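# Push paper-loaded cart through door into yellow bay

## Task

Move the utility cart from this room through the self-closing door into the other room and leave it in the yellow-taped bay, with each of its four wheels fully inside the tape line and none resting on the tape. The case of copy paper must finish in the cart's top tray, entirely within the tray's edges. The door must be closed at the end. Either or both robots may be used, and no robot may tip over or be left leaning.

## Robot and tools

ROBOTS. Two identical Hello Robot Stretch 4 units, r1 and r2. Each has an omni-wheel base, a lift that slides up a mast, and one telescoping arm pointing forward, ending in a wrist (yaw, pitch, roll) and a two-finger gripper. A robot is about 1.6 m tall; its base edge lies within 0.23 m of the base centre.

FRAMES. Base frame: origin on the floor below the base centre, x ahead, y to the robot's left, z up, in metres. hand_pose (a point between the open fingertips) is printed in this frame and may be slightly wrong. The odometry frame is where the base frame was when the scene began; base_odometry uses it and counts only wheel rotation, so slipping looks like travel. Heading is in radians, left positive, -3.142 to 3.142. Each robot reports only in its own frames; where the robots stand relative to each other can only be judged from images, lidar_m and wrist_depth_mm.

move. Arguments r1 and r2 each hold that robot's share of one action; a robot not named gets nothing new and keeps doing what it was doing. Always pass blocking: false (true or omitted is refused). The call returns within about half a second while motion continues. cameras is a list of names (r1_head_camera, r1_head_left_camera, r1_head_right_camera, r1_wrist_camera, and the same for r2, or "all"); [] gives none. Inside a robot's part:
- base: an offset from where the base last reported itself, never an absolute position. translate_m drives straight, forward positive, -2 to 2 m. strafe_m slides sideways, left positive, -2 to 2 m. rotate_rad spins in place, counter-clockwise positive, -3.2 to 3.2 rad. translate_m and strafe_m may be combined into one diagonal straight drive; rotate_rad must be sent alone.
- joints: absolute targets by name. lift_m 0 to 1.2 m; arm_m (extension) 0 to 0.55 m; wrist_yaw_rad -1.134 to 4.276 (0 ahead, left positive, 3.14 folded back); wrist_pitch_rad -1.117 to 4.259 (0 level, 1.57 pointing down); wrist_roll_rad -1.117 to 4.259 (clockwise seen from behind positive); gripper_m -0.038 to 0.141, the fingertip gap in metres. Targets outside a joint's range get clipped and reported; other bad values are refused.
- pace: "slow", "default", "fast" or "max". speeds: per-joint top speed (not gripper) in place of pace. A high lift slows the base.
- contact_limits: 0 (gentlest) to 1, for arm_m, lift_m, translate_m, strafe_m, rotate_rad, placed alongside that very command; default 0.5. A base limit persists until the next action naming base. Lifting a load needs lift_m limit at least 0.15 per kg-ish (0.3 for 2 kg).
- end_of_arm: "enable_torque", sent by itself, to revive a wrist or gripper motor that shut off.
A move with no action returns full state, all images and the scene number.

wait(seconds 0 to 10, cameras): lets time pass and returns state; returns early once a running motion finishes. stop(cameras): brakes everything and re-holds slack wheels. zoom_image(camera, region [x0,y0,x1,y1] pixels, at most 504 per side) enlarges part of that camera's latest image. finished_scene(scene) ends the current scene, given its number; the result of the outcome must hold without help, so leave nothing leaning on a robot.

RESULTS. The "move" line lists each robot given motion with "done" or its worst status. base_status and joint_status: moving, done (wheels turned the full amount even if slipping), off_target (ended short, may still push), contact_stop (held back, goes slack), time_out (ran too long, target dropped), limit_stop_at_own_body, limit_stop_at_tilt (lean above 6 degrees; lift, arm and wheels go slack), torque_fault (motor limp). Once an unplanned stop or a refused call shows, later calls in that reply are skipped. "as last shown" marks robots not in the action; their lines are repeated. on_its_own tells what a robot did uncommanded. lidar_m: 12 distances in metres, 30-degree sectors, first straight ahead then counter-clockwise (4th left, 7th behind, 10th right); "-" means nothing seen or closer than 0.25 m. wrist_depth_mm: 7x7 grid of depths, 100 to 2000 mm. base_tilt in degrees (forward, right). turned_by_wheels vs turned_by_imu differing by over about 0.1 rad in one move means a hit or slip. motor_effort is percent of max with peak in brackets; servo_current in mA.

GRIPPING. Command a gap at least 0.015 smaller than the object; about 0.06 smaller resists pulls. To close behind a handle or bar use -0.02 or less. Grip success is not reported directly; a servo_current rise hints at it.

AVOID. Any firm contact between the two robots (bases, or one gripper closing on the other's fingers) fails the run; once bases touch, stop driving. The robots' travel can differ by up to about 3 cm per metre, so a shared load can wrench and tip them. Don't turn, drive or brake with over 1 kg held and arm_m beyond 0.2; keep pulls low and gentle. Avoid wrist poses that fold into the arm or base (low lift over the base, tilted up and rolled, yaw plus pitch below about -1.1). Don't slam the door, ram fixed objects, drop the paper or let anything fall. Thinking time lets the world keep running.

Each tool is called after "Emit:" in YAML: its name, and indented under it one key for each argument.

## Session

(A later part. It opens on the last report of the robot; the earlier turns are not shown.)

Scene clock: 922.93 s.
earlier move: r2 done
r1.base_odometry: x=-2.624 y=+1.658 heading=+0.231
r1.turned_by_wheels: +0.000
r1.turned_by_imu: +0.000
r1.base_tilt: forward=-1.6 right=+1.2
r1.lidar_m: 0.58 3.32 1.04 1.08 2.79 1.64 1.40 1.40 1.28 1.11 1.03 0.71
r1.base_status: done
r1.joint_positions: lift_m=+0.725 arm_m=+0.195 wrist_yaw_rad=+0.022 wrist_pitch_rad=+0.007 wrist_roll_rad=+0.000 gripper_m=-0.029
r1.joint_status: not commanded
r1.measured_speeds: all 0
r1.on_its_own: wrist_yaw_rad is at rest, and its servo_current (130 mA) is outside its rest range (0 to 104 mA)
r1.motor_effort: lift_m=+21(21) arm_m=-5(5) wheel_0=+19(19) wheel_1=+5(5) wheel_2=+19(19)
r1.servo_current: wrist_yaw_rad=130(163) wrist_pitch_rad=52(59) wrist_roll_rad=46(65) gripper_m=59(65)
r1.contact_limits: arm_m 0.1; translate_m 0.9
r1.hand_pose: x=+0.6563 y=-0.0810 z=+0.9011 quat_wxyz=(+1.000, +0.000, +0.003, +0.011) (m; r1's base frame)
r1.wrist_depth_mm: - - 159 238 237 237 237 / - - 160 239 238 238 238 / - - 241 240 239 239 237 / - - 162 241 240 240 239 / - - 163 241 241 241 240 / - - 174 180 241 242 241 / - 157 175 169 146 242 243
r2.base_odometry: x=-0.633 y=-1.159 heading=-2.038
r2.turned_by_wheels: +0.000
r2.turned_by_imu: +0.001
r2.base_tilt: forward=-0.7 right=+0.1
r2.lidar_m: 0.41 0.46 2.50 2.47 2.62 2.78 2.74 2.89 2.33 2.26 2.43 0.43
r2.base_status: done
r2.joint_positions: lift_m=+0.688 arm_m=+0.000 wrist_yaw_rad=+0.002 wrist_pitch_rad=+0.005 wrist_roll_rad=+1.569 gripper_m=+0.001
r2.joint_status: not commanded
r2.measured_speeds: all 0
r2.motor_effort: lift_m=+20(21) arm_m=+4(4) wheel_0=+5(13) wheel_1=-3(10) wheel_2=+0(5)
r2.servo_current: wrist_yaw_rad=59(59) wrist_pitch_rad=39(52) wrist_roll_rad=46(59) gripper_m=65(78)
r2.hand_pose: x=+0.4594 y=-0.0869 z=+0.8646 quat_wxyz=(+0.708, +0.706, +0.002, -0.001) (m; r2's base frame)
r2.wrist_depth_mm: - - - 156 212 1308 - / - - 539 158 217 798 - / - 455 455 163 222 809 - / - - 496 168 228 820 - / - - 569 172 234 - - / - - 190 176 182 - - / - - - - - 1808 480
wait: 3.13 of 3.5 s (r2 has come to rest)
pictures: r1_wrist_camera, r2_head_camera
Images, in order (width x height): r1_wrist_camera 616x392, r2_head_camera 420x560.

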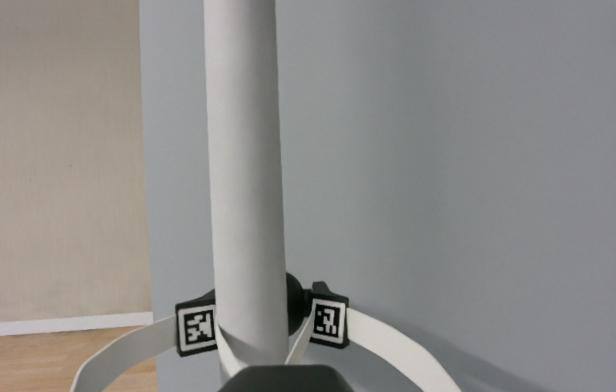

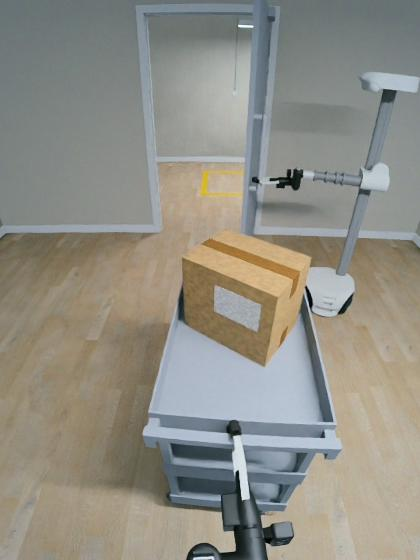

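Emit:
move:
  blocking: false
  r2: {"base": {"strafe_m": -0.4}, "pace": "slow"}

Emit:
wait:
  seconds: 5
  cameras: ["r2_head_camera", "r2_head_left_camera"]

Scene clock: 949.10 s.
move: r2 moving
r1.base_odometry: x=-2.624 y=+1.658 heading=+0.231
r1.turned_by_wheels: +0.000
r1.turned_by_imu: +0.000
r1.base_tilt: forward=-1.5 right=+1.2
r1.lidar_m: 0.56 3.30 1.01 1.08 2.79 1.61 1.38 1.40 1.29 1.10 1.02 0.69
r1.base_status: not commanded
r1.joint_positions: lift_m=+0.725 arm_m=+0.195 wrist_yaw_rad=+0.022 wrist_pitch_rad=+0.007 wrist_roll_rad=+0.000 gripper_m=-0.029
r1.joint_status: not commanded
r1.measured_speeds: all 0
r1.motor_effort: lift_m=+21(21) arm_m=-5(5) wheel_0=+18(19) wheel_1=+5(6) wheel_2=+19(19)
r1.servo_current: wrist_yaw_rad=137(156) wrist_pitch_rad=59(59) wrist_roll_rad=52(65) gripper_m=59(59)
r1.contact_limits: arm_m 0.1; translate_m 0.9
r1.hand_pose: x=+0.6563 y=-0.0810 z=+0.9011 quat_wxyz=(+1.000, +0.000, +0.003, +0.011) (m; r1's base frame)
r1.wrist_depth_mm: - - 159 237 237 238 237 / - - 161 238 239 238 237 / - - 240 240 240 239 238 / - - 162 240 240 240 239 / - - 163 242 241 240 242 / - - 173 180 243 242 240 / - 158 174 169 146 242 242
r2.base_odometry: x=-0.646 y=-1.153 heading=-2.038
r2.turned_by_wheels: +0.000
r2.turned_by_imu: +0.001
r2.base_tilt: forward=-0.6 right=+0.0
r2.lidar_m: 0.41 0.45 2.54 2.48 2.60 2.78 2.72 2.93 2.32 2.26 2.41 0.42
r2.base_status: strafe_m moving
r2.joint_positions: lift_m=+0.688 arm_m=+0.000 wrist_yaw_rad=+0.002 wrist_pitch_rad=+0.005 wrist_roll_rad=+1.569 gripper_m=+0.001
r2.joint_status: not commanded
r2.measured_speeds: translate_m=+0.000 strafe_m=-0.057 rotate_rad=+0.002 lift_m=+0.000 arm_m=+0.000 wrist_yaw_rad=+0.000 wrist_pitch_rad=+0.000 wrist_roll_rad=+0.000
r2.motor_effort: lift_m=+21(21) arm_m=+4(4) wheel_0=+8(15) wheel_1=-9(9) wheel_2=-1(1)
r2.servo_current: wrist_yaw_rad=52(52) wrist_pitch_rad=39(46) wrist_roll_rad=46(46) gripper_m=72(72)
r2.hand_pose: x=+0.4594 y=-0.0869 z=+0.8646 quat_wxyz=(+0.708, +0.706, +0.002, -0.001) (m; r2's base frame)
r2.wrist_depth_mm: - - - 158 213 1430 - / - - 559 161 219 798 - / - 459 455 165 223 820 - / - - 492 227 229 831 - / - - 564 173 235 - - / - - 189 175 182 - - / - - - - - 1808 492
pictures: none

Scene clock: 953.73 s.
earlier move: r2 done
r1.base_odometry: x=-2.624 y=+1.658 heading=+0.231
r1.turned_by_wheels: +0.000
r1.turned_by_imu: +0.000
r1.base_tilt: forward=-1.6 right=+1.2
r1.lidar_m: 0.56 3.33 0.91 0.97 2.79 1.60 1.38 1.38 1.31 1.11 1.01 0.70
r1.base_status: not commanded
r1.joint_positions: lift_m=+0.725 arm_m=+0.195 wrist_yaw_rad=+0.022 wrist_pitch_rad=+0.007 wrist_roll_rad=+0.000 gripper_m=-0.029
r1.joint_status: not commanded
r1.measured_speeds: all 0
r1.on_its_own: wrist_yaw_rad is at rest, and its servo_current (143 mA) is outside its rest range (0 to 104 mA)
r1.motor_effort: lift_m=+21(21) arm_m=-5(5) wheel_0=+18(19) wheel_1=+5(6) wheel_2=+19(19)
r1.servo_current: wrist_yaw_rad=143(163) wrist_pitch_rad=52(59) wrist_roll_rad=39(65) gripper_m=59(59)
r1.contact_limits: arm_m 0.1; translate_m 0.9
r1.hand_pose: x=+0.6563 y=-0.0810 z=+0.9011 quat_wxyz=(+1.000, +0.000, +0.003, +0.011) (m; r1's base frame)
r1.wrist_depth_mm: - - 159 237 238 237 236 / - - 160 240 238 237 237 / - - 240 239 238 238 238 / - - 162 240 240 240 239 / - - 164 241 241 241 240 / - - 174 180 243 241 242 / - 157 174 169 146 241 243
r2.base_odometry: x=-0.990 y=-0.979 heading=-2.038
r2.turned_by_wheels: +0.000
r2.turned_by_imu: +0.002
r2.base_tilt: forward=-0.7 right=+0.1
r2.lidar_m: 0.33 0.33 2.94 2.87 3.02 2.82 2.75 2.52 1.93 1.89 1.98 0.48
r2.base_status: done
r2.joint_positions: lift_m=+0.688 arm_m=+0.000 wrist_yaw_rad=+0.002 wrist_pitch_rad=+0.005 wrist_roll_rad=+1.569 gripper_m=+0.001
r2.joint_status: not commanded
r2.measured_speeds: all 0
r2.motor_effort: lift_m=+21(21) arm_m=+4(4) wheel_0=+4(15) wheel_1=-6(10) wheel_2=+0(2)
r2.servo_current: wrist_yaw_rad=52(59) wrist_pitch_rad=46(52) wrist_roll_rad=52(65) gripper_m=65(78)
r2.hand_pose: x=+0.4594 y=-0.0869 z=+0.8646 quat_wxyz=(+0.708, +0.706, +0.002, -0.001) (m; r2's base frame)
r2.wrist_depth_mm: - - - 285 329 1366 1042 / - - - 233 310 1464 1160 / - - - 216 285 1708 517 / - - - 202 263 820 - / - - 480 188 246 842 - / - - 188 176 182 - - / - - - - 223 - -
wait: 4.63 of 5 s (r2 has come to rest)
pictures: r2_head_camera, r2_head_left_camera
Images, in order (width x height): r2_head_camera 420x560, r2_head_left_camera 420x672.

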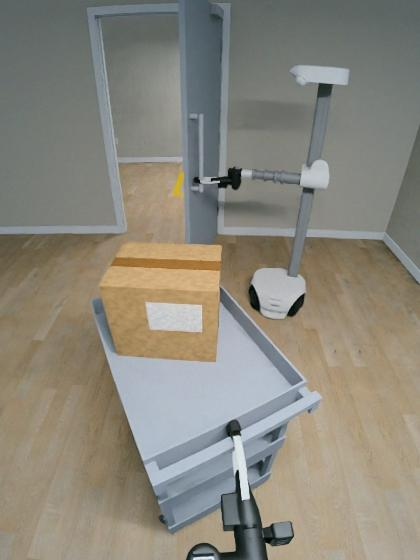

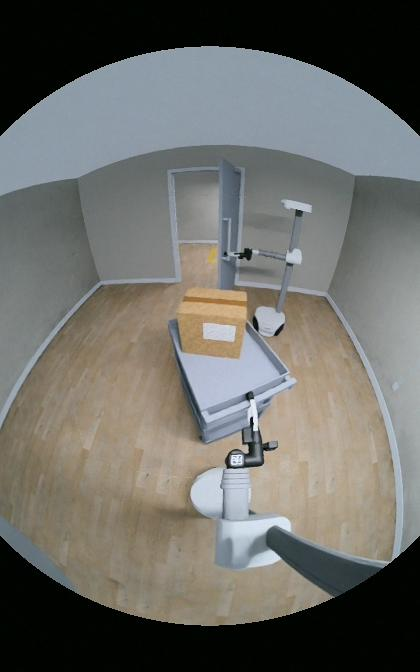

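Emit:
move:
  blocking: false
  r1: {"base": {"translate_m": -0.179, "strafe_m": -0.04}, "pace": "slow", "contact_limits": {"translate_m": 0.9}}

Emit:
wait:
  seconds: 3

Emit:
move:
  blocking: false
  r1: {"base": {"translate_m": -0.175, "strafe_m": -0.08}, "pace": "slow", "contact_limits": {"translate_m": 0.9}}

Emit:
wait:
  seconds: 3
  cameras: ["r1_head_left_camera", "r1_wrist_camera", "r2_head_camera"]

Scene clock: 977.77 s.
move: r1 moving
r1.base_odometry: x=-2.636 y=+1.653 heading=+0.234
r1.turned_by_wheels: +0.003
r1.turned_by_imu: +0.012
r1.base_tilt: forward=-1.5 right=+1.3
r1.lidar_m: 0.58 3.36 0.94 0.97 2.72 1.58 1.38 1.39 1.30 1.10 1.00 0.70
r1.base_status: translate_m moving; strafe_m moving
r1.joint_positions: lift_m=+0.725 arm_m=+0.195 wrist_yaw_rad=+0.022 wrist_pitch_rad=+0.007 wrist_roll_rad=+0.000 gripper_m=-0.029
r1.joint_status: not commanded
r1.measured_speeds: translate_m=-0.048 strafe_m=-0.011 rotate_rad=+0.007 lift_m=+0.000 arm_m=+0.000 wrist_yaw_rad=+0.000 wrist_pitch_rad=+0.000 wrist_roll_rad=+0.000
r1.motor_effort: lift_m=+21(21) arm_m=-5(5) wheel_0=+12(17) wheel_1=+0(4) wheel_2=+25(25)
r1.servo_current: wrist_yaw_rad=137(143) wrist_pitch_rad=52(59) wrist_roll_rad=46(59) gripper_m=59(65)
r1.contact_limits: arm_m 0.1; translate_m 0.9
r1.hand_pose: x=+0.6563 y=-0.0810 z=+0.9011 quat_wxyz=(+1.000, +0.000, +0.003, +0.011) (m; r1's base frame)
r1.wrist_depth_mm: - - 160 239 238 237 238 / - - 164 240 239 239 238 / - - 242 241 240 239 240 / - - 168 241 241 240 240 / - - 243 243 242 242 241 / - - 178 177 243 242 243 / - 159 177 166 146 243 243
r2: as last shown
r2.turned_by_imu: +0.000
r2.base_tilt: forward=-0.7 right=+0.0
r2.lidar_m: 0.33 0.36 2.92 2.87 3.04 2.83 2.75 2.49 1.95 1.88 2.01 0.46
r2.motor_effort: lift_m=+21(21) arm_m=+4(4) wheel_0=+4(4) wheel_1=-5(6) wheel_2=+0(0)
r2.servo_current: wrist_yaw_rad=52(65) wrist_pitch_rad=46(52) wrist_roll_rad=59(59) gripper_m=65(78)
r2.wrist_depth_mm: - - - 285 329 330 1060 / - - - 233 310 1464 1182 / - - - 216 283 1708 521 / - - - 202 263 820 - / - - 477 187 247 842 - / - - 189 176 182 - - / - - - - 222 - -
pictures: none

Scene clock: 980.37 s.
earlier move: r1 done
r1.base_odometry: x=-2.789 y=+1.578 heading=+0.234
r1.turned_by_wheels: -0.001
r1.turned_by_imu: +0.008
r1.base_tilt: forward=-1.6 right=+1.3
r1.lidar_m: 0.58 3.50 1.03 1.18 2.39 1.39 1.22 1.22 1.31 1.11 1.12 0.72
r1.base_status: done
r1.joint_positions: lift_m=+0.725 arm_m=+0.195 wrist_yaw_rad=+0.022 wrist_pitch_rad=+0.007 wrist_roll_rad=+0.000 gripper_m=-0.029
r1.joint_status: not commanded
r1.measured_speeds: all 0
r1.on_its_own: wrist_yaw_rad is at rest, and its servo_current (137 mA) is outside its rest range (0 to 104 mA)
r1.motor_effort: lift_m=+21(21) arm_m=-6(6) wheel_0=+13(17) wheel_1=+2(4) wheel_2=+15(26)
r1.servo_current: wrist_yaw_rad=137(150) wrist_pitch_rad=39(59) wrist_roll_rad=46(65) gripper_m=52(65)
r1.contact_limits: arm_m 0.1; translate_m 0.9
r1.hand_pose: x=+0.6563 y=-0.0810 z=+0.9011 quat_wxyz=(+1.000, +0.000, +0.003, +0.011) (m; r1's base frame)
r1.wrist_depth_mm: - 231 163 244 253 263 274 / - 231 160 246 254 264 274 / - 233 233 246 255 264 273 / - 233 234 247 256 266 276 / - 233 235 248 256 267 276 / - - 178 175 257 267 278 / - 159 181 177 146 270 279
r2.base_odometry: x=-0.990 y=-0.979 heading=-2.038
r2.turned_by_wheels: +0.000
r2.turned_by_imu: +0.000
r2.base_tilt: forward=-0.7 right=+0.1
r2.lidar_m: 0.34 0.33 2.91 2.88 3.04 2.82 2.74 2.49 1.93 1.89 2.01 0.48
r2.base_status: not commanded
r2.joint_positions: lift_m=+0.688 arm_m=+0.000 wrist_yaw_rad=+0.002 wrist_pitch_rad=+0.005 wrist_roll_rad=+1.569 gripper_m=+0.001
r2.joint_status: not commanded
r2.measured_speeds: all 0
r2.motor_effort: lift_m=+21(21) arm_m=+4(4) wheel_0=+4(5) wheel_1=-5(6) wheel_2=+0(1)
r2.servo_current: wrist_yaw_rad=46(65) wrist_pitch_rad=39(52) wrist_roll_rad=46(59) gripper_m=72(78)
r2.hand_pose: x=+0.4594 y=-0.0869 z=+0.8646 quat_wxyz=(+0.708, +0.706, +0.002, -0.001) (m; r2's base frame)
r2.wrist_depth_mm: - - - 252 325 1336 1042 / - - - 232 309 1537 1182 / - - - 216 285 1708 517 / - - - 203 262 820 - / - - 477 187 247 831 - / - - 188 177 182 - - / - - - - 224 - -
wait: 2.60 of 3 s (r1 has come to rest)
pictures: none

Scene clock: 980.87 s.
move: r1 moving
r1.base_odometry: x=-2.800 y=+1.570 heading=+0.236
r1.turned_by_wheels: +0.002
r1.turned_by_imu: +0.003
r1.base_tilt: forward=-1.6 right=+1.2
r1.lidar_m: 0.60 3.51 1.04 1.21 2.31 1.39 1.21 1.19 1.28 1.10 1.12 0.72
r1.base_status: translate_m moving; strafe_m moving
r1.joint_positions: lift_m=+0.725 arm_m=+0.195 wrist_yaw_rad=+0.022 wrist_pitch_rad=+0.007 wrist_roll_rad=+0.000 gripper_m=-0.029
r1.joint_status: not commanded
r1.measured_speeds: translate_m=-0.049 strafe_m=-0.022 rotate_rad=-0.002 lift_m=+0.000 arm_m=+0.000 wrist_yaw_rad=+0.000 wrist_pitch_rad=+0.000 wrist_roll_rad=+0.000
r1.motor_effort: lift_m=+21(21) arm_m=-6(6) wheel_0=+14(15) wheel_1=-2(2) wheel_2=+20(21)
r1.servo_current: wrist_yaw_rad=143(150) wrist_pitch_rad=46(59) wrist_roll_rad=52(65) gripper_m=59(59)
r1.contact_limits: arm_m 0.1; translate_m 0.9
r1.hand_pose: x=+0.6563 y=-0.0810 z=+0.9011 quat_wxyz=(+1.000, +0.000, +0.003, +0.011) (m; r1's base frame)
r1.wrist_depth_mm: - 231 166 245 253 266 274 / - 231 167 246 256 267 276 / - 233 233 247 255 266 276 / - 232 234 247 256 267 277 / - 233 235 249 257 270 278 / - - 179 172 258 268 279 / - 158 177 178 146 273 281
r2: as last shown
r2.lidar_m: 0.32 0.35 2.95 2.86 3.06 2.82 2.74 2.51 1.94 1.87 2.00 0.49
r2.motor_effort: lift_m=+21(21) arm_m=+4(4) wheel_0=+4(5) wheel_1=-6(6) wheel_2=+0(0)
r2.servo_current: wrist_yaw_rad=39(59) wrist_pitch_rad=39(46) wrist_roll_rad=46(52) gripper_m=65(72)
r2.wrist_depth_mm: - - - 252 325 1336 1042 / - - - 233 310 1537 1160 / - - - 216 283 1661 521 / - - - 202 262 820 - / - - 480 188 247 842 - / - - 189 177 182 - - / - - - - 223 - -
pictures: none

Scene clock: 983.50 s.
earlier move: r1 done
r1.base_odometry: x=-2.940 y=+1.460 heading=+0.237
r1.turned_by_wheels: +0.001
r1.turned_by_imu: +0.011
r1.base_tilt: forward=-1.6 right=+1.2
r1.lidar_m: 0.57 3.67 1.19 1.40 1.96 1.19 1.04 1.03 1.24 1.08 1.07 0.75
r1.base_status: done
r1.joint_positions: lift_m=+0.725 arm_m=+0.195 wrist_yaw_rad=+0.022 wrist_pitch_rad=+0.007 wrist_roll_rad=+0.000 gripper_m=-0.029
r1.joint_status: not commanded
r1.measured_speeds: all 0
r1.on_its_own: wrist_yaw_rad is at rest, and its servo_current (137 mA) is outside its rest range (0 to 104 mA)
r1.motor_effort: lift_m=+21(21) arm_m=-6(6) wheel_0=+16(19) wheel_1=+3(6) wheel_2=+21(23)
r1.servo_current: wrist_yaw_rad=137(150) wrist_pitch_rad=52(59) wrist_roll_rad=46(65) gripper_m=52(65)
r1.contact_limits: arm_m 0.1; translate_m 0.9
r1.hand_pose: x=+0.6563 y=-0.0810 z=+0.9011 quat_wxyz=(+1.000, +0.000, +0.003, +0.011) (m; r1's base frame)
r1.wrist_depth_mm: - 219 168 253 273 298 325 / - 219 227 254 273 300 329 / - 220 227 255 274 298 329 / - 220 228 255 274 300 330 / - 221 228 256 276 301 330 / - 221 177 174 277 303 330 / - 159 229 173 146 306 334
r2.base_odometry: x=-0.990 y=-0.979 heading=-2.038
r2.turned_by_wheels: +0.000
r2.turned_by_imu: +0.000
r2.base_tilt: forward=-0.7 right=+0.0
r2.lidar_m: 0.33 0.34 2.93 2.87 3.04 2.81 2.75 2.53 1.93 1.89 2.01 0.47
r2.base_status: not commanded
r2.joint_positions: lift_m=+0.688 arm_m=+0.000 wrist_yaw_rad=+0.002 wrist_pitch_rad=+0.005 wrist_roll_rad=+1.569 gripper_m=+0.001
r2.joint_status: not commanded
r2.measured_speeds: all 0
r2.motor_effort: lift_m=+21(21) arm_m=+4(4) wheel_0=+4(5) wheel_1=-6(6) wheel_2=+0(1)
r2.servo_current: wrist_yaw_rad=46(59) wrist_pitch_rad=52(52) wrist_roll_rad=52(59) gripper_m=65(78)
r2.hand_pose: x=+0.4594 y=-0.0869 z=+0.8646 quat_wxyz=(+0.708, +0.706, +0.002, -0.001) (m; r2's base frame)
r2.wrist_depth_mm: - - - 285 329 330 1042 / - - - 233 309 1537 1160 / - - - 216 281 1661 517 / - - - 202 263 831 - / - - 480 187 247 842 - / - - 188 177 182 - - / - - - - 223 - -
wait: 2.63 of 3 s (r1 has come to rest)
pictures: r1_head_left_camera, r1_wrist_camera, r2_head_camera
Images, in order (width x height): r1_head_left_camera 420x672, r1_wrist_camera 616x392, r2_head_camera 420x560.

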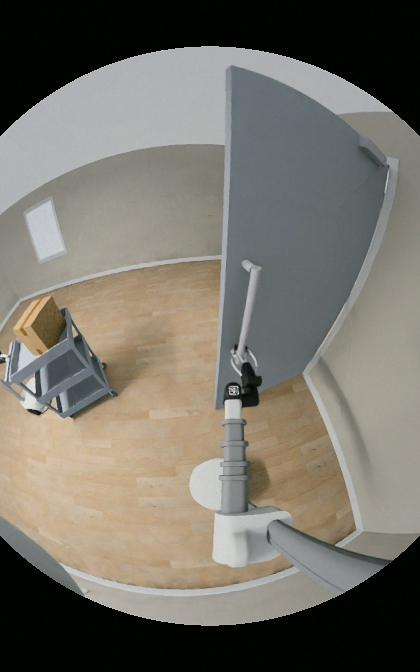

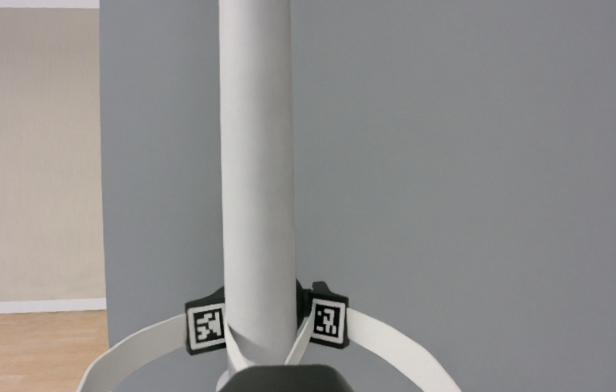

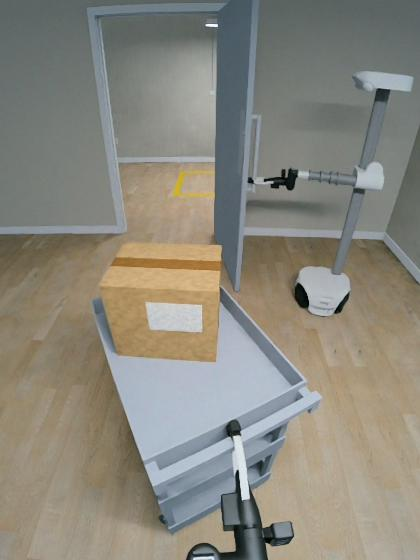

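Emit:
move:
  blocking: false
  r2: {"base": {"translate_m": 0.56, "strafe_m": 0.25}, "pace": "slow", "contact_limits": {"translate_m": 0.6}}

Emit:
wait:
  seconds: 3.2
  cameras: ["r2_head_camera"]

Emit:
wait:
  seconds: 4
  cameras: ["r2_head_camera", "r1_wrist_camera", "r1_head_left_camera"]

Scene clock: 1003.13 s.
move: r2 moving
r1.base_odometry: x=-2.940 y=+1.460 heading=+0.237
r1.turned_by_wheels: +0.000
r1.turned_by_imu: +0.000
r1.base_tilt: forward=-1.6 right=+1.2
r1.lidar_m: 0.56 3.69 1.19 1.39 1.93 1.18 1.04 1.05 1.24 1.07 1.07 0.74
r1.base_status: not commanded
r1.joint_positions: lift_m=+0.725 arm_m=+0.195 wrist_yaw_rad=+0.022 wrist_pitch_rad=+0.007 wrist_roll_rad=+0.000 gripper_m=-0.029
r1.joint_status: not commanded
r1.measured_speeds: all 0
r1.motor_effort: lift_m=+21(21) arm_m=-6(6) wheel_0=+16(17) wheel_1=+3(3) wheel_2=+21(22)
r1.servo_current: wrist_yaw_rad=137(156) wrist_pitch_rad=46(52) wrist_roll_rad=59(65) gripper_m=52(59)
r1.contact_limits: arm_m 0.1; translate_m 0.9
r1.hand_pose: x=+0.6563 y=-0.0810 z=+0.9011 quat_wxyz=(+1.000, +0.000, +0.003, +0.011) (m; r1's base frame)
r1.wrist_depth_mm: - 220 167 254 272 300 327 / - 220 225 255 272 300 325 / - 220 227 254 273 300 327 / - 220 227 256 274 301 330 / - 221 229 257 274 303 330 / - 220 178 174 276 304 330 / - 159 227 173 146 307 330
r2.base_odometry: x=-0.990 y=-0.993 heading=-2.038
r2.turned_by_wheels: +0.000
r2.turned_by_imu: +0.000
r2.base_tilt: forward=-0.7 right=+0.1
r2.lidar_m: 0.33 0.34 2.91 2.85 3.05 2.84 2.77 2.52 1.95 1.89 2.01 0.46
r2.base_status: translate_m moving; strafe_m moving
r2.joint_positions: lift_m=+0.688 arm_m=+0.000 wrist_yaw_rad=-0.001 wrist_pitch_rad=+0.005 wrist_roll_rad=+1.569 gripper_m=+0.001
r2.joint_status: not commanded
r2.measured_speeds: translate_m=+0.049 strafe_m=+0.022 rotate_rad=-0.005 lift_m=+0.000 arm_m=+0.000 wrist_yaw_rad=-0.022 wrist_pitch_rad=+0.000 wrist_roll_rad=+0.000
r2.motor_effort: lift_m=+21(21) arm_m=+4(4) wheel_0=+6(9) wheel_1=+8(9) wheel_2=-13(13)
r2.servo_current: wrist_yaw_rad=52(59) wrist_pitch_rad=52(52) wrist_roll_rad=39(52) gripper_m=72(72)
r2.contact_limits: translate_m 0.6
r2.hand_pose: x=+0.4592 y=-0.0878 z=+0.8646 quat_wxyz=(+0.708, +0.706, +0.001, -0.002) (m; r2's base frame)
r2.wrist_depth_mm: - - - 286 334 1336 1060 / - - - 294 315 1464 424 / - - - 216 286 1708 504 / - - - 202 263 788 - / - - 504 188 246 854 - / - - 188 175 182 - - / - - 477 - 220 - -
pictures: none

Scene clock: 1006.33 s.
earlier move: r2 moving
r1.base_odometry: x=-2.940 y=+1.460 heading=+0.237
r1.turned_by_wheels: +0.000
r1.turned_by_imu: +0.000
r1.base_tilt: forward=-1.6 right=+1.2
r1.lidar_m: 0.58 1.22 1.20 1.75 1.92 1.18 1.04 1.01 1.22 1.07 1.08 0.77
r1.base_status: not commanded
r1.joint_positions: lift_m=+0.725 arm_m=+0.195 wrist_yaw_rad=+0.022 wrist_pitch_rad=+0.007 wrist_roll_rad=+0.000 gripper_m=-0.029
r1.joint_status: not commanded
r1.measured_speeds: all 0
r1.motor_effort: lift_m=+21(21) arm_m=-6(6) wheel_0=+17(17) wheel_1=+3(3) wheel_2=+21(22)
r1.servo_current: wrist_yaw_rad=130(163) wrist_pitch_rad=46(59) wrist_roll_rad=26(65) gripper_m=59(59)
r1.contact_limits: arm_m 0.1; translate_m 0.9
r1.hand_pose: x=+0.6563 y=-0.0810 z=+0.9011 quat_wxyz=(+1.000, +0.000, +0.003, +0.011) (m; r1's base frame)
r1.wrist_depth_mm: - 219 167 254 272 298 325 / - 220 226 256 273 300 327 / - 220 228 255 274 300 327 / - 220 227 255 276 301 329 / - 220 229 256 276 301 329 / - 222 177 174 276 301 330 / - 159 229 173 146 307 330
r2.base_odometry: x=-1.005 y=-1.303 heading=-2.038
r2.turned_by_wheels: +0.000
r2.turned_by_imu: +0.000
r2.base_tilt: forward=-0.7 right=+0.0
r2.lidar_m: 0.30 0.35 2.77 2.71 2.87 3.09 3.05 2.73 2.08 2.03 2.16 0.46
r2.base_status: translate_m moving; strafe_m moving
r2.joint_positions: lift_m=+0.688 arm_m=+0.000 wrist_yaw_rad=-0.005 wrist_pitch_rad=+0.005 wrist_roll_rad=+1.569 gripper_m=+0.001
r2.joint_status: not commanded
r2.measured_speeds: translate_m=+0.093 strafe_m=+0.041 rotate_rad=+0.000 lift_m=+0.000 arm_m=+0.000 wrist_yaw_rad=+0.000 wrist_pitch_rad=+0.000 wrist_roll_rad=+0.000
r2.motor_effort: lift_m=+21(21) arm_m=+4(4) wheel_0=+1(9) wheel_1=+6(9) wheel_2=-10(16)
r2.servo_current: wrist_yaw_rad=46(59) wrist_pitch_rad=39(52) wrist_roll_rad=52(59) gripper_m=65(78)
r2.contact_limits: translate_m 0.6
r2.hand_pose: x=+0.4589 y=-0.0888 z=+0.8645 quat_wxyz=(+0.708, +0.706, +0.000, -0.003) (m; r2's base frame)
r2.wrist_depth_mm: - - - 300 - 1661 1160 / - - - 324 357 368 368 / - - - 228 303 1576 488 / - - - 210 273 1808 - / - - - 188 250 820 - / - 473 189 172 182 - - / - - 459 - 215 - -
wait: 3.20 s; no rest
pictures: r2_head_camera
Images, in order (width x height): r2_head_camera 420x560.

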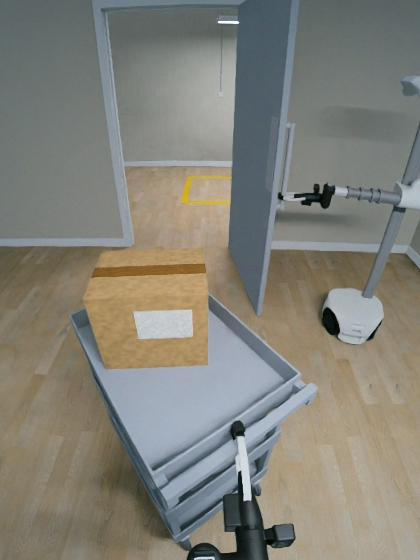

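Scene clock: 1009.97 s.
earlier move: r2 done
r1.base_odometry: x=-2.940 y=+1.460 heading=+0.237
r1.turned_by_wheels: +0.000
r1.turned_by_imu: +0.000
r1.base_tilt: forward=-1.5 right=+1.2
r1.lidar_m: 0.56 1.23 1.17 4.69 1.99 1.16 1.01 1.02 1.22 1.06 1.07 0.76
r1.base_status: not commanded
r1.joint_positions: lift_m=+0.725 arm_m=+0.195 wrist_yaw_rad=+0.022 wrist_pitch_rad=+0.007 wrist_roll_rad=+0.000 gripper_m=-0.029
r1.joint_status: not commanded
r1.measured_speeds: all 0
r1.on_its_own: wrist_yaw_rad is at rest, and its servo_current (124 mA) is outside its rest range (0 to 104 mA)
r1.motor_effort: lift_m=+21(21) arm_m=-6(6) wheel_0=+16(17) wheel_1=+3(3) wheel_2=+21(22)
r1.servo_current: wrist_yaw_rad=124(163) wrist_pitch_rad=52(59) wrist_roll_rad=52(65) gripper_m=52(65)
r1.contact_limits: arm_m 0.1; translate_m 0.9
r1.hand_pose: x=+0.6563 y=-0.0810 z=+0.9011 quat_wxyz=(+1.000, +0.000, +0.003, +0.011) (m; r1's base frame)
r1.wrist_depth_mm: - 219 167 255 273 300 327 / - 220 227 255 273 298 327 / - 220 227 255 274 298 329 / - 221 228 255 274 300 329 / - 221 227 257 276 303 329 / - 221 177 175 277 304 330 / - 159 228 173 146 309 332
r2.base_odometry: x=-1.019 y=-1.592 heading=-2.038
r2.turned_by_wheels: +0.000
r2.turned_by_imu: +0.000
r2.base_tilt: forward=-0.7 right=+0.1
r2.lidar_m: 0.27 0.34 2.64 2.57 2.74 3.37 3.30 2.88 2.21 2.15 1.65 0.50
r2.base_status: done
r2.joint_positions: lift_m=+0.688 arm_m=+0.000 wrist_yaw_rad=-0.005 wrist_pitch_rad=+0.005 wrist_roll_rad=+1.569 gripper_m=+0.001
r2.joint_status: not commanded
r2.measured_speeds: all 0
r2.motor_effort: lift_m=+21(21) arm_m=+4(4) wheel_0=+4(9) wheel_1=+3(9) wheel_2=-7(16)
r2.servo_current: wrist_yaw_rad=59(65) wrist_pitch_rad=46(52) wrist_roll_rad=52(59) gripper_m=59(78)
r2.contact_limits: translate_m 0.6
r2.hand_pose: x=+0.4589 y=-0.0888 z=+0.8645 quat_wxyz=(+0.708, +0.706, +0.000, -0.003) (m; r2's base frame)
r2.wrist_depth_mm: - - - - - 1618 1160 / - - - 336 368 382 1098 / - - - 253 347 1576 473 / - - - 213 294 1708 525 / - - - 189 255 1708 - / - - 187 170 182 - - / - - 439 - 211 - -
wait: 3.63 of 4 s (r2 has come to rest)
pictures: r1_head_left_camera, r1_wrist_camera, r2_head_camera
Images, in order (width x height): r1_head_left_camera 420x672, r1_wrist_camera 616x392, r2_head_camera 420x560.

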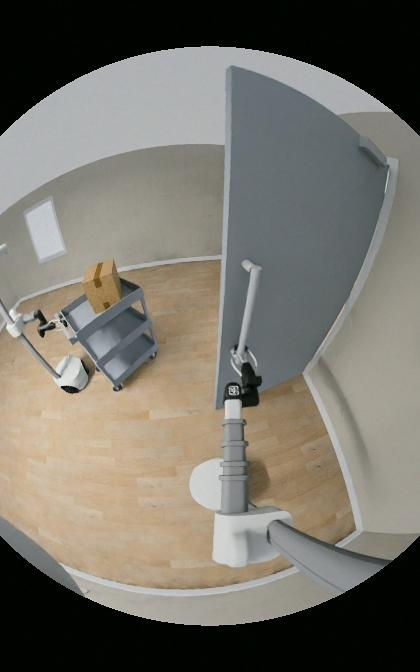

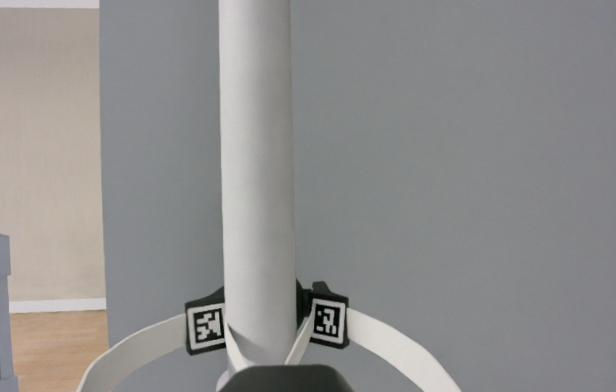

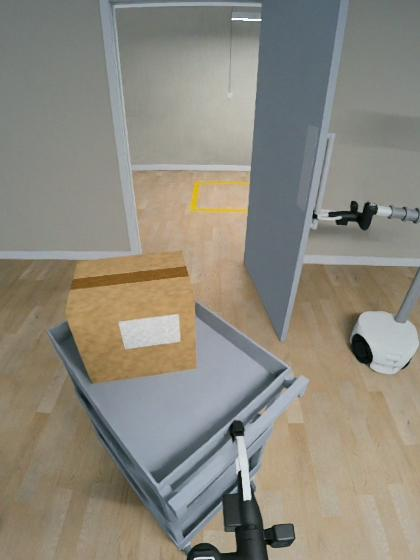

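Emit:
move:
  blocking: false
  r2: {"base": {"strafe_m": 0.5}, "pace": "slow", "contact_limits": {"strafe_m": 0.6}}

Emit:
wait:
  seconds: 6
  cameras: ["r2_head_camera", "r2_head_left_camera"]

Scene clock: 1021.13 s.
move: r2 moving
r1.base_odometry: x=-2.940 y=+1.460 heading=+0.237
r1.turned_by_wheels: +0.000
r1.turned_by_imu: +0.000
r1.base_tilt: forward=-1.5 right=+1.2
r1.lidar_m: 0.57 1.21 1.17 4.68 1.93 1.18 1.03 1.02 1.23 1.06 1.08 0.75
r1.base_status: not commanded
r1.joint_positions: lift_m=+0.725 arm_m=+0.195 wrist_yaw_rad=+0.022 wrist_pitch_rad=+0.007 wrist_roll_rad=+0.000 gripper_m=-0.029
r1.joint_status: not commanded
r1.measured_speeds: all 0
r1.motor_effort: lift_m=+21(21) arm_m=-6(6) wheel_0=+17(17) wheel_1=+3(3) wheel_2=+21(22)
r1.servo_current: wrist_yaw_rad=130(143) wrist_pitch_rad=52(52) wrist_roll_rad=52(52) gripper_m=59(59)
r1.contact_limits: arm_m 0.1; translate_m 0.9
r1.hand_pose: x=+0.6563 y=-0.0810 z=+0.9011 quat_wxyz=(+1.000, +0.000, +0.003, +0.011) (m; r1's base frame)
r1.wrist_depth_mm: - 219 167 253 273 300 327 / - 220 226 254 274 300 329 / - 220 226 256 272 300 327 / - 221 228 254 276 300 329 / - 221 227 256 276 300 330 / - 220 178 175 276 303 330 / - 159 229 173 146 307 334
r2.base_odometry: x=-1.006 y=-1.598 heading=-2.038
r2.turned_by_wheels: +0.000
r2.turned_by_imu: +0.000
r2.base_tilt: forward=-0.7 right=+0.1
r2.lidar_m: 0.28 0.34 2.64 2.56 2.72 3.36 3.33 2.91 2.24 2.17 1.61 0.50
r2.base_status: strafe_m moving
r2.joint_positions: lift_m=+0.688 arm_m=+0.000 wrist_yaw_rad=-0.005 wrist_pitch_rad=+0.005 wrist_roll_rad=+1.569 gripper_m=+0.001
r2.joint_status: not commanded
r2.measured_speeds: translate_m=+0.000 strafe_m=+0.057 rotate_rad=-0.001 lift_m=+0.000 arm_m=+0.000 wrist_yaw_rad=+0.000 wrist_pitch_rad=+0.000 wrist_roll_rad=+0.000
r2.motor_effort: lift_m=+21(21) arm_m=+4(4) wheel_0=-11(14) wheel_1=+6(9) wheel_2=+2(7)
r2.servo_current: wrist_yaw_rad=59(59) wrist_pitch_rad=46(46) wrist_roll_rad=46(59) gripper_m=65(65)
r2.contact_limits: strafe_m 0.6
r2.hand_pose: x=+0.4589 y=-0.0888 z=+0.8645 quat_wxyz=(+0.708, +0.706, +0.000, -0.003) (m; r2's base frame)
r2.wrist_depth_mm: - - - 1281 - 1618 1160 / - - - 338 373 379 1078 / - - - 250 347 1537 477 / - - - 213 291 1708 525 / - - - 188 252 1661 - / - - 190 166 180 - - / - - 439 - 211 - -
pictures: none

Scene clock: 1026.77 s.
earlier move: r2 done
r1.base_odometry: x=-2.940 y=+1.460 heading=+0.237
r1.turned_by_wheels: +0.000
r1.turned_by_imu: +0.000
r1.base_tilt: forward=-1.5 right=+1.3
r1.lidar_m: 0.58 1.44 1.56 4.69 1.98 1.18 1.03 1.02 1.23 1.06 1.06 0.76
r1.base_status: not commanded
r1.joint_positions: lift_m=+0.725 arm_m=+0.195 wrist_yaw_rad=+0.022 wrist_pitch_rad=+0.007 wrist_roll_rad=+0.000 gripper_m=-0.029
r1.joint_status: not commanded
r1.measured_speeds: all 0
r1.on_its_own: wrist_yaw_rad is at rest, and its servo_current (124 mA) is outside its rest range (0 to 104 mA)
r1.motor_effort: lift_m=+21(21) arm_m=-6(6) wheel_0=+16(17) wheel_1=+3(3) wheel_2=+21(22)
r1.servo_current: wrist_yaw_rad=124(156) wrist_pitch_rad=46(59) wrist_roll_rad=46(72) gripper_m=52(65)
r1.contact_limits: arm_m 0.1; translate_m 0.9
r1.hand_pose: x=+0.6563 y=-0.0810 z=+0.9011 quat_wxyz=(+1.000, +0.000, +0.003, +0.011) (m; r1's base frame)
r1.wrist_depth_mm: - 219 167 254 273 301 325 / - 220 226 255 273 300 325 / - 220 228 255 273 298 327 / 1160 221 227 255 274 300 329 / 1098 220 229 257 277 303 330 / - 222 177 174 276 303 330 / 960 160 229 173 146 307 332
r2.base_odometry: x=-0.572 y=-1.817 heading=-2.038
r2.turned_by_wheels: +0.000
r2.turned_by_imu: +0.000
r2.base_tilt: forward=-0.7 right=+0.1
r2.lidar_m: 0.38 0.40 2.13 2.08 2.22 3.23 3.29 3.44 2.71 2.68 1.97 0.42
r2.base_status: done
r2.joint_positions: lift_m=+0.688 arm_m=+0.000 wrist_yaw_rad=-0.003 wrist_pitch_rad=+0.005 wrist_roll_rad=+1.569 gripper_m=+0.001
r2.joint_status: not commanded
r2.measured_speeds: all 0
r2.motor_effort: lift_m=+21(21) arm_m=+4(4) wheel_0=-5(14) wheel_1=+2(9) wheel_2=+0(7)
r2.servo_current: wrist_yaw_rad=46(65) wrist_pitch_rad=46(52) wrist_roll_rad=52(65) gripper_m=65(72)
r2.contact_limits: strafe_m 0.6
r2.hand_pose: x=+0.4590 y=-0.0883 z=+0.8645 quat_wxyz=(+0.708, +0.706, +0.001, -0.003) (m; r2's base frame)
r2.wrist_depth_mm: - - - 191 253 1537 1205 / - - - 188 250 1661 517 / - - 640 185 246 820 - / - - 473 182 243 854 - / - - 500 180 239 842 - / - - 189 177 183 - - / - - 574 - - - -
wait: 5.63 of 6 s (r2 has come to rest)
pictures: r2_head_camera, r2_head_left_camera
Images, in order (width x height): r2_head_camera 420x560, r2_head_left_camera 420x672.

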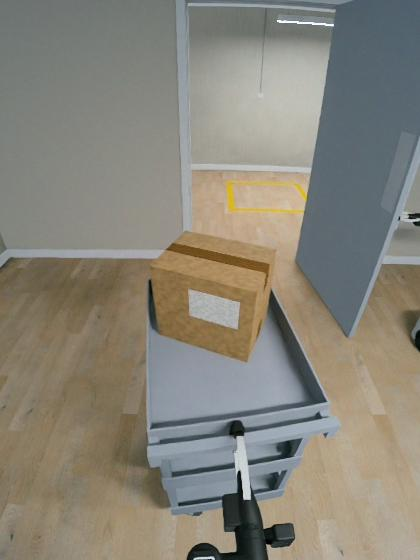

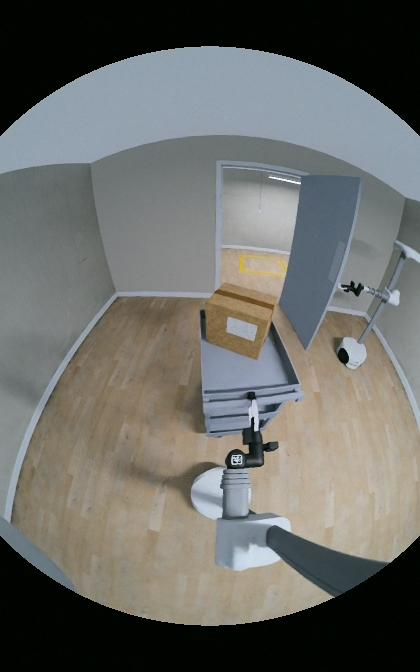

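Emit:
move:
  blocking: false
  r2: {"base": {"strafe_m": 0.3}, "pace": "slow", "contact_limits": {"strafe_m": 0.6}}

Emit:
wait:
  seconds: 4
  cameras: ["r2_head_camera", "r1_head_left_camera"]

Scene clock: 1037.00 s.
move: r2 moving
r1.base_odometry: x=-2.940 y=+1.460 heading=+0.237
r1.turned_by_wheels: +0.000
r1.turned_by_imu: +0.000
r1.base_tilt: forward=-1.5 right=+1.2
r1.lidar_m: 0.56 1.44 1.60 4.67 1.99 1.16 1.02 1.04 1.23 1.07 1.07 0.73
r1.base_status: not commanded
r1.joint_positions: lift_m=+0.725 arm_m=+0.195 wrist_yaw_rad=+0.022 wrist_pitch_rad=+0.007 wrist_roll_rad=+0.000 gripper_m=-0.029
r1.joint_status: not commanded
r1.measured_speeds: all 0
r1.motor_effort: lift_m=+21(21) arm_m=-6(6) wheel_0=+16(17) wheel_1=+3(3) wheel_2=+21(22)
r1.servo_current: wrist_yaw_rad=137(137) wrist_pitch_rad=52(59) wrist_roll_rad=52(65) gripper_m=59(59)
r1.contact_limits: arm_m 0.1; translate_m 0.9
r1.hand_pose: x=+0.6563 y=-0.0810 z=+0.9011 quat_wxyz=(+1.000, +0.000, +0.003, +0.011) (m; r1's base frame)
r1.wrist_depth_mm: - 220 167 254 273 298 329 / - 220 227 254 273 300 329 / - 220 226 255 274 300 327 / 1138 221 228 256 274 301 327 / - 222 227 257 276 303 329 / - 222 178 174 278 303 330 / 931 159 228 173 146 307 334
r2.base_odometry: x=-0.559 y=-1.823 heading=-2.039
r2.turned_by_wheels: +0.000
r2.turned_by_imu: +0.000
r2.base_tilt: forward=-0.7 right=+0.1
r2.lidar_m: 0.38 0.38 2.13 2.07 2.21 3.18 3.29 3.48 2.75 2.67 1.96 0.44
r2.base_status: strafe_m moving
r2.joint_positions: lift_m=+0.688 arm_m=+0.000 wrist_yaw_rad=-0.003 wrist_pitch_rad=+0.005 wrist_roll_rad=+1.569 gripper_m=+0.001
r2.joint_status: not commanded
r2.measured_speeds: translate_m=+0.000 strafe_m=+0.057 rotate_rad=+0.001 lift_m=+0.000 arm_m=+0.000 wrist_yaw_rad=+0.000 wrist_pitch_rad=+0.000 wrist_roll_rad=+0.000
r2.motor_effort: lift_m=+21(21) arm_m=+4(4) wheel_0=-10(10) wheel_1=+5(8) wheel_2=-1(2)
r2.servo_current: wrist_yaw_rad=46(52) wrist_pitch_rad=39(46) wrist_roll_rad=46(59) gripper_m=72(72)
r2.contact_limits: strafe_m 0.6
r2.hand_pose: x=+0.4590 y=-0.0883 z=+0.8645 quat_wxyz=(+0.708, +0.706, +0.001, -0.003) (m; r2's base frame)
r2.wrist_depth_mm: - - - 188 251 1618 1138 / - - - 187 248 1708 - / - - 621 184 245 809 - / - 496 473 182 241 842 - / - - 500 179 238 831 - / - - 188 177 181 - - / - - 580 - 235 - -
pictures: none

Scene clock: 1040.63 s.
earlier move: r2 done
r1.base_odometry: x=-2.940 y=+1.460 heading=+0.237
r1.turned_by_wheels: +0.000
r1.turned_by_imu: +0.000
r1.base_tilt: forward=-1.6 right=+1.2
r1.lidar_m: 0.56 1.53 1.89 4.69 1.97 1.15 1.03 1.02 1.23 1.09 1.09 0.77
r1.base_status: not commanded
r1.joint_positions: lift_m=+0.725 arm_m=+0.195 wrist_yaw_rad=+0.022 wrist_pitch_rad=+0.007 wrist_roll_rad=+0.000 gripper_m=-0.029
r1.joint_status: not commanded
r1.measured_speeds: all 0
r1.on_its_own: wrist_yaw_rad is at rest, and its servo_current (124 mA) is outside its rest range (0 to 104 mA)
r1.motor_effort: lift_m=+21(21) arm_m=-6(6) wheel_0=+16(17) wheel_1=+3(3) wheel_2=+21(22)
r1.servo_current: wrist_yaw_rad=124(150) wrist_pitch_rad=52(59) wrist_roll_rad=39(72) gripper_m=52(59)
r1.contact_limits: arm_m 0.1; translate_m 0.9
r1.hand_pose: x=+0.6563 y=-0.0810 z=+0.9011 quat_wxyz=(+1.000, +0.000, +0.003, +0.011) (m; r1's base frame)
r1.wrist_depth_mm: - 219 167 253 273 298 325 / - 220 226 254 273 298 330 / - 220 228 256 274 300 325 / 1182 220 228 256 276 300 330 / - 220 229 256 276 301 330 / - 219 177 174 276 304 332 / 1983 154 229 172 146 310 334
r2.base_odometry: x=-0.305 y=-1.952 heading=-2.039
r2.turned_by_wheels: +0.000
r2.turned_by_imu: +0.000
r2.base_tilt: forward=-0.6 right=+0.1
r2.lidar_m: 0.43 2.41 1.84 1.78 1.87 2.74 3.26 3.44 3.02 2.96 2.15 0.40
r2.base_status: done
r2.joint_positions: lift_m=+0.688 arm_m=+0.000 wrist_yaw_rad=-0.003 wrist_pitch_rad=+0.005 wrist_roll_rad=+1.569 gripper_m=+0.001
r2.joint_status: not commanded
r2.measured_speeds: all 0
r2.motor_effort: lift_m=+21(21) arm_m=+4(4) wheel_0=-6(13) wheel_1=+2(8) wheel_2=+0(2)
r2.servo_current: wrist_yaw_rad=46(59) wrist_pitch_rad=39(52) wrist_roll_rad=46(59) gripper_m=72(72)
r2.contact_limits: strafe_m 0.6
r2.hand_pose: x=+0.4590 y=-0.0883 z=+0.8645 quat_wxyz=(+0.708, +0.706, +0.001, -0.003) (m; r2's base frame)
r2.wrist_depth_mm: - - 539 138 194 - - / - 455 436 144 203 - - / - 466 459 150 213 - - / - - 530 161 223 - - / - - 640 169 233 - - / - - 188 177 181 1576 492 / - - - - - 1863 1160
wait: 3.63 of 4 s (r2 has come to rest)
pictures: r1_head_left_camera, r2_head_camera
Images, in order (width x height): r1_head_left_camera 420x672, r2_head_camera 420x560.

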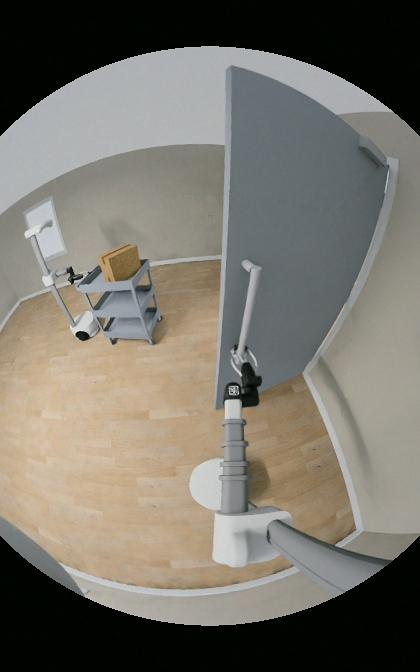

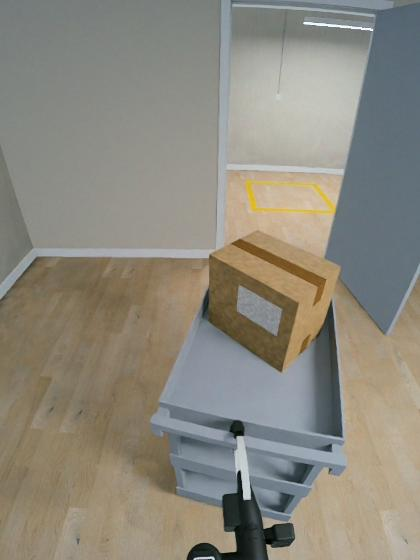

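Emit:
move:
  blocking: false
  r2: {"base": {"strafe_m": 0.12}, "pace": "slow", "contact_limits": {"strafe_m": 0.6}}

Emit:
wait:
  seconds: 3

Emit:
move:
  blocking: false
  r2: {"base": {"translate_m": 0.9, "strafe_m": -0.34}, "pace": "slow", "contact_limits": {"translate_m": 0.6}}

Emit:
wait:
  seconds: 5
  cameras: ["r2_head_camera"]

Emit:
wait:
  seconds: 6
  cameras: ["r2_head_camera", "r2_head_left_camera"]

Scene clock: 1053.23 s.
move: r2 moving
r1.base_odometry: x=-2.940 y=+1.460 heading=+0.237
r1.turned_by_wheels: +0.000
r1.turned_by_imu: +0.000
r1.base_tilt: forward=-1.6 right=+1.2
r1.lidar_m: 0.56 1.52 1.89 4.68 1.95 1.19 1.01 1.05 1.22 1.06 1.07 0.74
r1.base_status: not commanded
r1.joint_positions: lift_m=+0.725 arm_m=+0.195 wrist_yaw_rad=+0.022 wrist_pitch_rad=+0.007 wrist_roll_rad=+0.000 gripper_m=-0.029
r1.joint_status: not commanded
r1.measured_speeds: all 0
r1.motor_effort: lift_m=+21(21) arm_m=-5(6) wheel_0=+16(17) wheel_1=+3(3) wheel_2=+22(22)
r1.servo_current: wrist_yaw_rad=124(143) wrist_pitch_rad=52(52) wrist_roll_rad=39(52) gripper_m=52(59)
r1.contact_limits: arm_m 0.1; translate_m 0.9
r1.hand_pose: x=+0.6563 y=-0.0810 z=+0.9011 quat_wxyz=(+1.000, +0.000, +0.003, +0.011) (m; r1's base frame)
r1.wrist_depth_mm: - 219 167 253 272 297 327 / - 220 226 254 273 300 325 / - 222 229 255 273 300 329 / 1205 222 227 256 274 300 327 / - 221 229 257 274 303 330 / - 220 178 175 277 303 330 / 1983 153 229 173 146 309 330
r2.base_odometry: x=-0.292 y=-1.959 heading=-2.039
r2.turned_by_wheels: +0.000
r2.turned_by_imu: +0.000
r2.base_tilt: forward=-0.7 right=+0.1
r2.lidar_m: 0.43 2.37 1.81 1.76 1.86 2.72 3.24 3.44 3.04 2.98 2.16 0.40
r2.base_status: strafe_m moving
r2.joint_positions: lift_m=+0.688 arm_m=+0.000 wrist_yaw_rad=-0.003 wrist_pitch_rad=+0.005 wrist_roll_rad=+1.569 gripper_m=+0.001
r2.joint_status: not commanded
r2.measured_speeds: translate_m=+0.000 strafe_m=+0.057 rotate_rad=-0.001 lift_m=+0.000 arm_m=+0.000 wrist_yaw_rad=+0.000 wrist_pitch_rad=+0.000 wrist_roll_rad=+0.000
r2.motor_effort: lift_m=+21(21) arm_m=+4(4) wheel_0=-10(12) wheel_1=+8(8) wheel_2=+1(2)
r2.servo_current: wrist_yaw_rad=46(59) wrist_pitch_rad=46(46) wrist_roll_rad=46(52) gripper_m=72(72)
r2.contact_limits: strafe_m 0.6
r2.hand_pose: x=+0.4590 y=-0.0883 z=+0.8645 quat_wxyz=(+0.708, +0.706, +0.001, -0.003) (m; r2's base frame)
r2.wrist_depth_mm: - - 521 137 193 - - / - 445 430 143 201 - - / - 469 462 150 211 - - / - - 539 160 221 - - / - - - 169 232 - - / - - 188 177 181 1537 484 / - - - - - 1808 1160
pictures: none

Scene clock: 1055.07 s.
earlier move: r2 done
r1.base_odometry: x=-2.940 y=+1.460 heading=+0.237
r1.turned_by_wheels: +0.000
r1.turned_by_imu: +0.000
r1.base_tilt: forward=-1.5 right=+1.2
r1.lidar_m: 0.58 1.58 2.04 4.69 1.94 1.17 1.03 1.01 1.25 1.07 1.06 0.77
r1.base_status: not commanded
r1.joint_positions: lift_m=+0.725 arm_m=+0.195 wrist_yaw_rad=+0.022 wrist_pitch_rad=+0.007 wrist_roll_rad=+0.000 gripper_m=-0.029
r1.joint_status: not commanded
r1.measured_speeds: all 0
r1.on_its_own: wrist_yaw_rad is at rest, and its servo_current (137 mA) is outside its rest range (0 to 104 mA)
r1.motor_effort: lift_m=+21(21) arm_m=-6(6) wheel_0=+16(17) wheel_1=+3(3) wheel_2=+21(22)
r1.servo_current: wrist_yaw_rad=137(156) wrist_pitch_rad=52(59) wrist_roll_rad=39(59) gripper_m=52(59)
r1.contact_limits: arm_m 0.1; translate_m 0.9
r1.hand_pose: x=+0.6563 y=-0.0810 z=+0.9011 quat_wxyz=(+1.000, +0.000, +0.003, +0.011) (m; r1's base frame)
r1.wrist_depth_mm: - 220 167 255 274 300 327 / - 219 226 253 273 300 329 / - 220 227 256 273 301 329 / 1255 220 228 256 276 301 329 / - 220 229 257 276 303 329 / - 221 178 175 276 301 332 / - 153 229 173 146 309 332
r2.base_odometry: x=-0.198 y=-2.006 heading=-2.039
r2.turned_by_wheels: +0.000
r2.turned_by_imu: +0.000
r2.base_tilt: forward=-0.7 right=+0.1
r2.lidar_m: 0.43 2.25 1.71 1.65 1.79 2.56 3.26 3.44 3.14 3.08 2.10 0.40
r2.base_status: done
r2.joint_positions: lift_m=+0.688 arm_m=+0.000 wrist_yaw_rad=-0.003 wrist_pitch_rad=+0.005 wrist_roll_rad=+1.569 gripper_m=+0.001
r2.joint_status: not commanded
r2.measured_speeds: all 0
r2.motor_effort: lift_m=+20(21) arm_m=+4(4) wheel_0=-5(14) wheel_1=+2(8) wheel_2=+0(2)
r2.servo_current: wrist_yaw_rad=52(59) wrist_pitch_rad=46(52) wrist_roll_rad=52(65) gripper_m=65(72)
r2.contact_limits: strafe_m 0.6
r2.hand_pose: x=+0.4590 y=-0.0883 z=+0.8645 quat_wxyz=(+0.708, +0.706, +0.001, -0.003) (m; r2's base frame)
r2.wrist_depth_mm: - 418 415 117 173 - - / - 418 410 125 185 - - / - - 488 135 198 - - / - - 609 145 213 - - / - - - 160 231 1808 - / - - 188 172 182 1618 484 / - - - - - 1756 1160
wait: 1.83 of 3 s (r2 has come to rest)
pictures: none

Scene clock: 1055.57 s.
move: r2 moving
r1.base_odometry: x=-2.940 y=+1.460 heading=+0.237
r1.turned_by_wheels: +0.000
r1.turned_by_imu: +0.000
r1.base_tilt: forward=-1.6 right=+1.3
r1.lidar_m: 0.59 1.57 2.09 4.68 1.96 1.19 1.02 1.03 1.23 1.07 1.08 0.76
r1.base_status: not commanded
r1.joint_positions: lift_m=+0.725 arm_m=+0.195 wrist_yaw_rad=+0.022 wrist_pitch_rad=+0.007 wrist_roll_rad=+0.000 gripper_m=-0.029
r1.joint_status: not commanded
r1.measured_speeds: all 0
r1.motor_effort: lift_m=+21(21) arm_m=-6(6) wheel_0=+16(17) wheel_1=+3(3) wheel_2=+21(22)
r1.servo_current: wrist_yaw_rad=130(143) wrist_pitch_rad=52(52) wrist_roll_rad=59(72) gripper_m=59(59)
r1.contact_limits: arm_m 0.1; translate_m 0.9
r1.hand_pose: x=+0.6563 y=-0.0810 z=+0.9011 quat_wxyz=(+1.000, +0.000, +0.003, +0.011) (m; r1's base frame)
r1.wrist_depth_mm: - 220 167 254 272 298 327 / - 219 225 255 273 300 327 / - 220 227 255 274 300 329 / 1229 220 228 255 274 301 329 / - 220 228 257 276 301 330 / - 219 177 174 277 303 330 / - 153 229 173 146 309 330
r2.base_odometry: x=-0.207 y=-2.015 heading=-2.038
r2.turned_by_wheels: +0.000
r2.turned_by_imu: +0.000
r2.base_tilt: forward=-0.7 right=+0.1
r2.lidar_m: 0.46 2.27 1.69 1.65 1.76 2.57 3.26 3.44 3.18 3.09 2.07 0.38
r2.base_status: translate_m moving; strafe_m moving
r2.joint_positions: lift_m=+0.688 arm_m=+0.000 wrist_yaw_rad=-0.003 wrist_pitch_rad=+0.005 wrist_roll_rad=+1.569 gripper_m=+0.001
r2.joint_status: not commanded
r2.measured_speeds: translate_m=+0.049 strafe_m=-0.018 rotate_rad=+0.000 lift_m=+0.000 arm_m=+0.000 wrist_yaw_rad=+0.000 wrist_pitch_rad=+0.000 wrist_roll_rad=+0.000
r2.motor_effort: lift_m=+21(21) arm_m=+4(4) wheel_0=+8(11) wheel_1=+5(6) wheel_2=-12(13)
r2.servo_current: wrist_yaw_rad=52(65) wrist_pitch_rad=46(46) wrist_roll_rad=46(59) gripper_m=59(72)
r2.contact_limits: translate_m 0.6
r2.hand_pose: x=+0.4590 y=-0.0883 z=+0.8645 quat_wxyz=(+0.708, +0.706, +0.001, -0.003) (m; r2's base frame)
r2.wrist_depth_mm: - 413 410 115 173 - - / - 402 407 124 182 - - / - - 488 132 196 - - / - - 603 145 214 - - / - - - 157 228 1756 - / - - 189 173 182 1576 477 / - - - - - 1808 1160
pictures: none

Scene clock: 1060.57 s.
earlier move: r2 moving
r1.base_odometry: x=-2.940 y=+1.460 heading=+0.237
r1.turned_by_wheels: +0.000
r1.turned_by_imu: +0.000
r1.base_tilt: forward=-1.6 right=+1.2
r1.lidar_m: 0.60 1.22 2.04 4.68 1.96 1.18 1.02 1.04 1.22 1.08 1.07 0.78
r1.base_status: not commanded
r1.joint_positions: lift_m=+0.725 arm_m=+0.195 wrist_yaw_rad=+0.022 wrist_pitch_rad=+0.007 wrist_roll_rad=+0.000 gripper_m=-0.029
r1.joint_status: not commanded
r1.measured_speeds: all 0
r1.motor_effort: lift_m=+21(21) arm_m=-5(6) wheel_0=+16(17) wheel_1=+3(3) wheel_2=+21(22)
r1.servo_current: wrist_yaw_rad=150(163) wrist_pitch_rad=52(59) wrist_roll_rad=59(78) gripper_m=52(59)
r1.contact_limits: arm_m 0.1; translate_m 0.9
r1.hand_pose: x=+0.6563 y=-0.0810 z=+0.9011 quat_wxyz=(+1.000, +0.000, +0.003, +0.011) (m; r1's base frame)
r1.wrist_depth_mm: - 220 168 254 273 300 327 / - 220 226 254 273 300 329 / - 220 228 255 274 300 327 / 878 221 228 255 274 300 325 / - 221 228 257 276 303 329 / - 220 177 175 276 303 332 / - 154 229 173 146 309 330
r2.base_odometry: x=-0.569 y=-2.346 heading=-2.038
r2.turned_by_wheels: +0.000
r2.turned_by_imu: +0.002
r2.base_tilt: forward=-0.7 right=+0.1
r2.lidar_m: 0.44 2.24 1.82 1.80 1.93 2.79 3.77 3.91 3.02 2.94 0.34 0.31
r2.base_status: translate_m moving; strafe_m moving
r2.joint_positions: lift_m=+0.688 arm_m=+0.000 wrist_yaw_rad=+0.001 wrist_pitch_rad=+0.005 wrist_roll_rad=+1.569 gripper_m=+0.001
r2.joint_status: not commanded
r2.measured_speeds: translate_m=+0.094 strafe_m=-0.035 rotate_rad=+0.002 lift_m=+0.000 arm_m=+0.000 wrist_yaw_rad=-0.001 wrist_pitch_rad=+0.000 wrist_roll_rad=+0.000
r2.motor_effort: lift_m=+21(21) arm_m=+4(4) wheel_0=+11(16) wheel_1=+5(8) wheel_2=-8(13)
r2.servo_current: wrist_yaw_rad=52(65) wrist_pitch_rad=46(52) wrist_roll_rad=39(65) gripper_m=65(78)
r2.contact_limits: translate_m 0.6
r2.hand_pose: x=+0.4594 y=-0.0871 z=+0.8645 quat_wxyz=(+0.708, +0.706, +0.002, -0.001) (m; r2's base frame)
r2.wrist_depth_mm: - - - - - - - / - - - - - - - / - - - - - - - / - - - - - - 473 / - - - - - 1537 449 / - - 182 113 173 387 399 / - 119 - - - 1661 1182
wait: 5.00 s; no rest
pictures: r2_head_camera
Images, in order (width x height): r2_head_camera 420x560.

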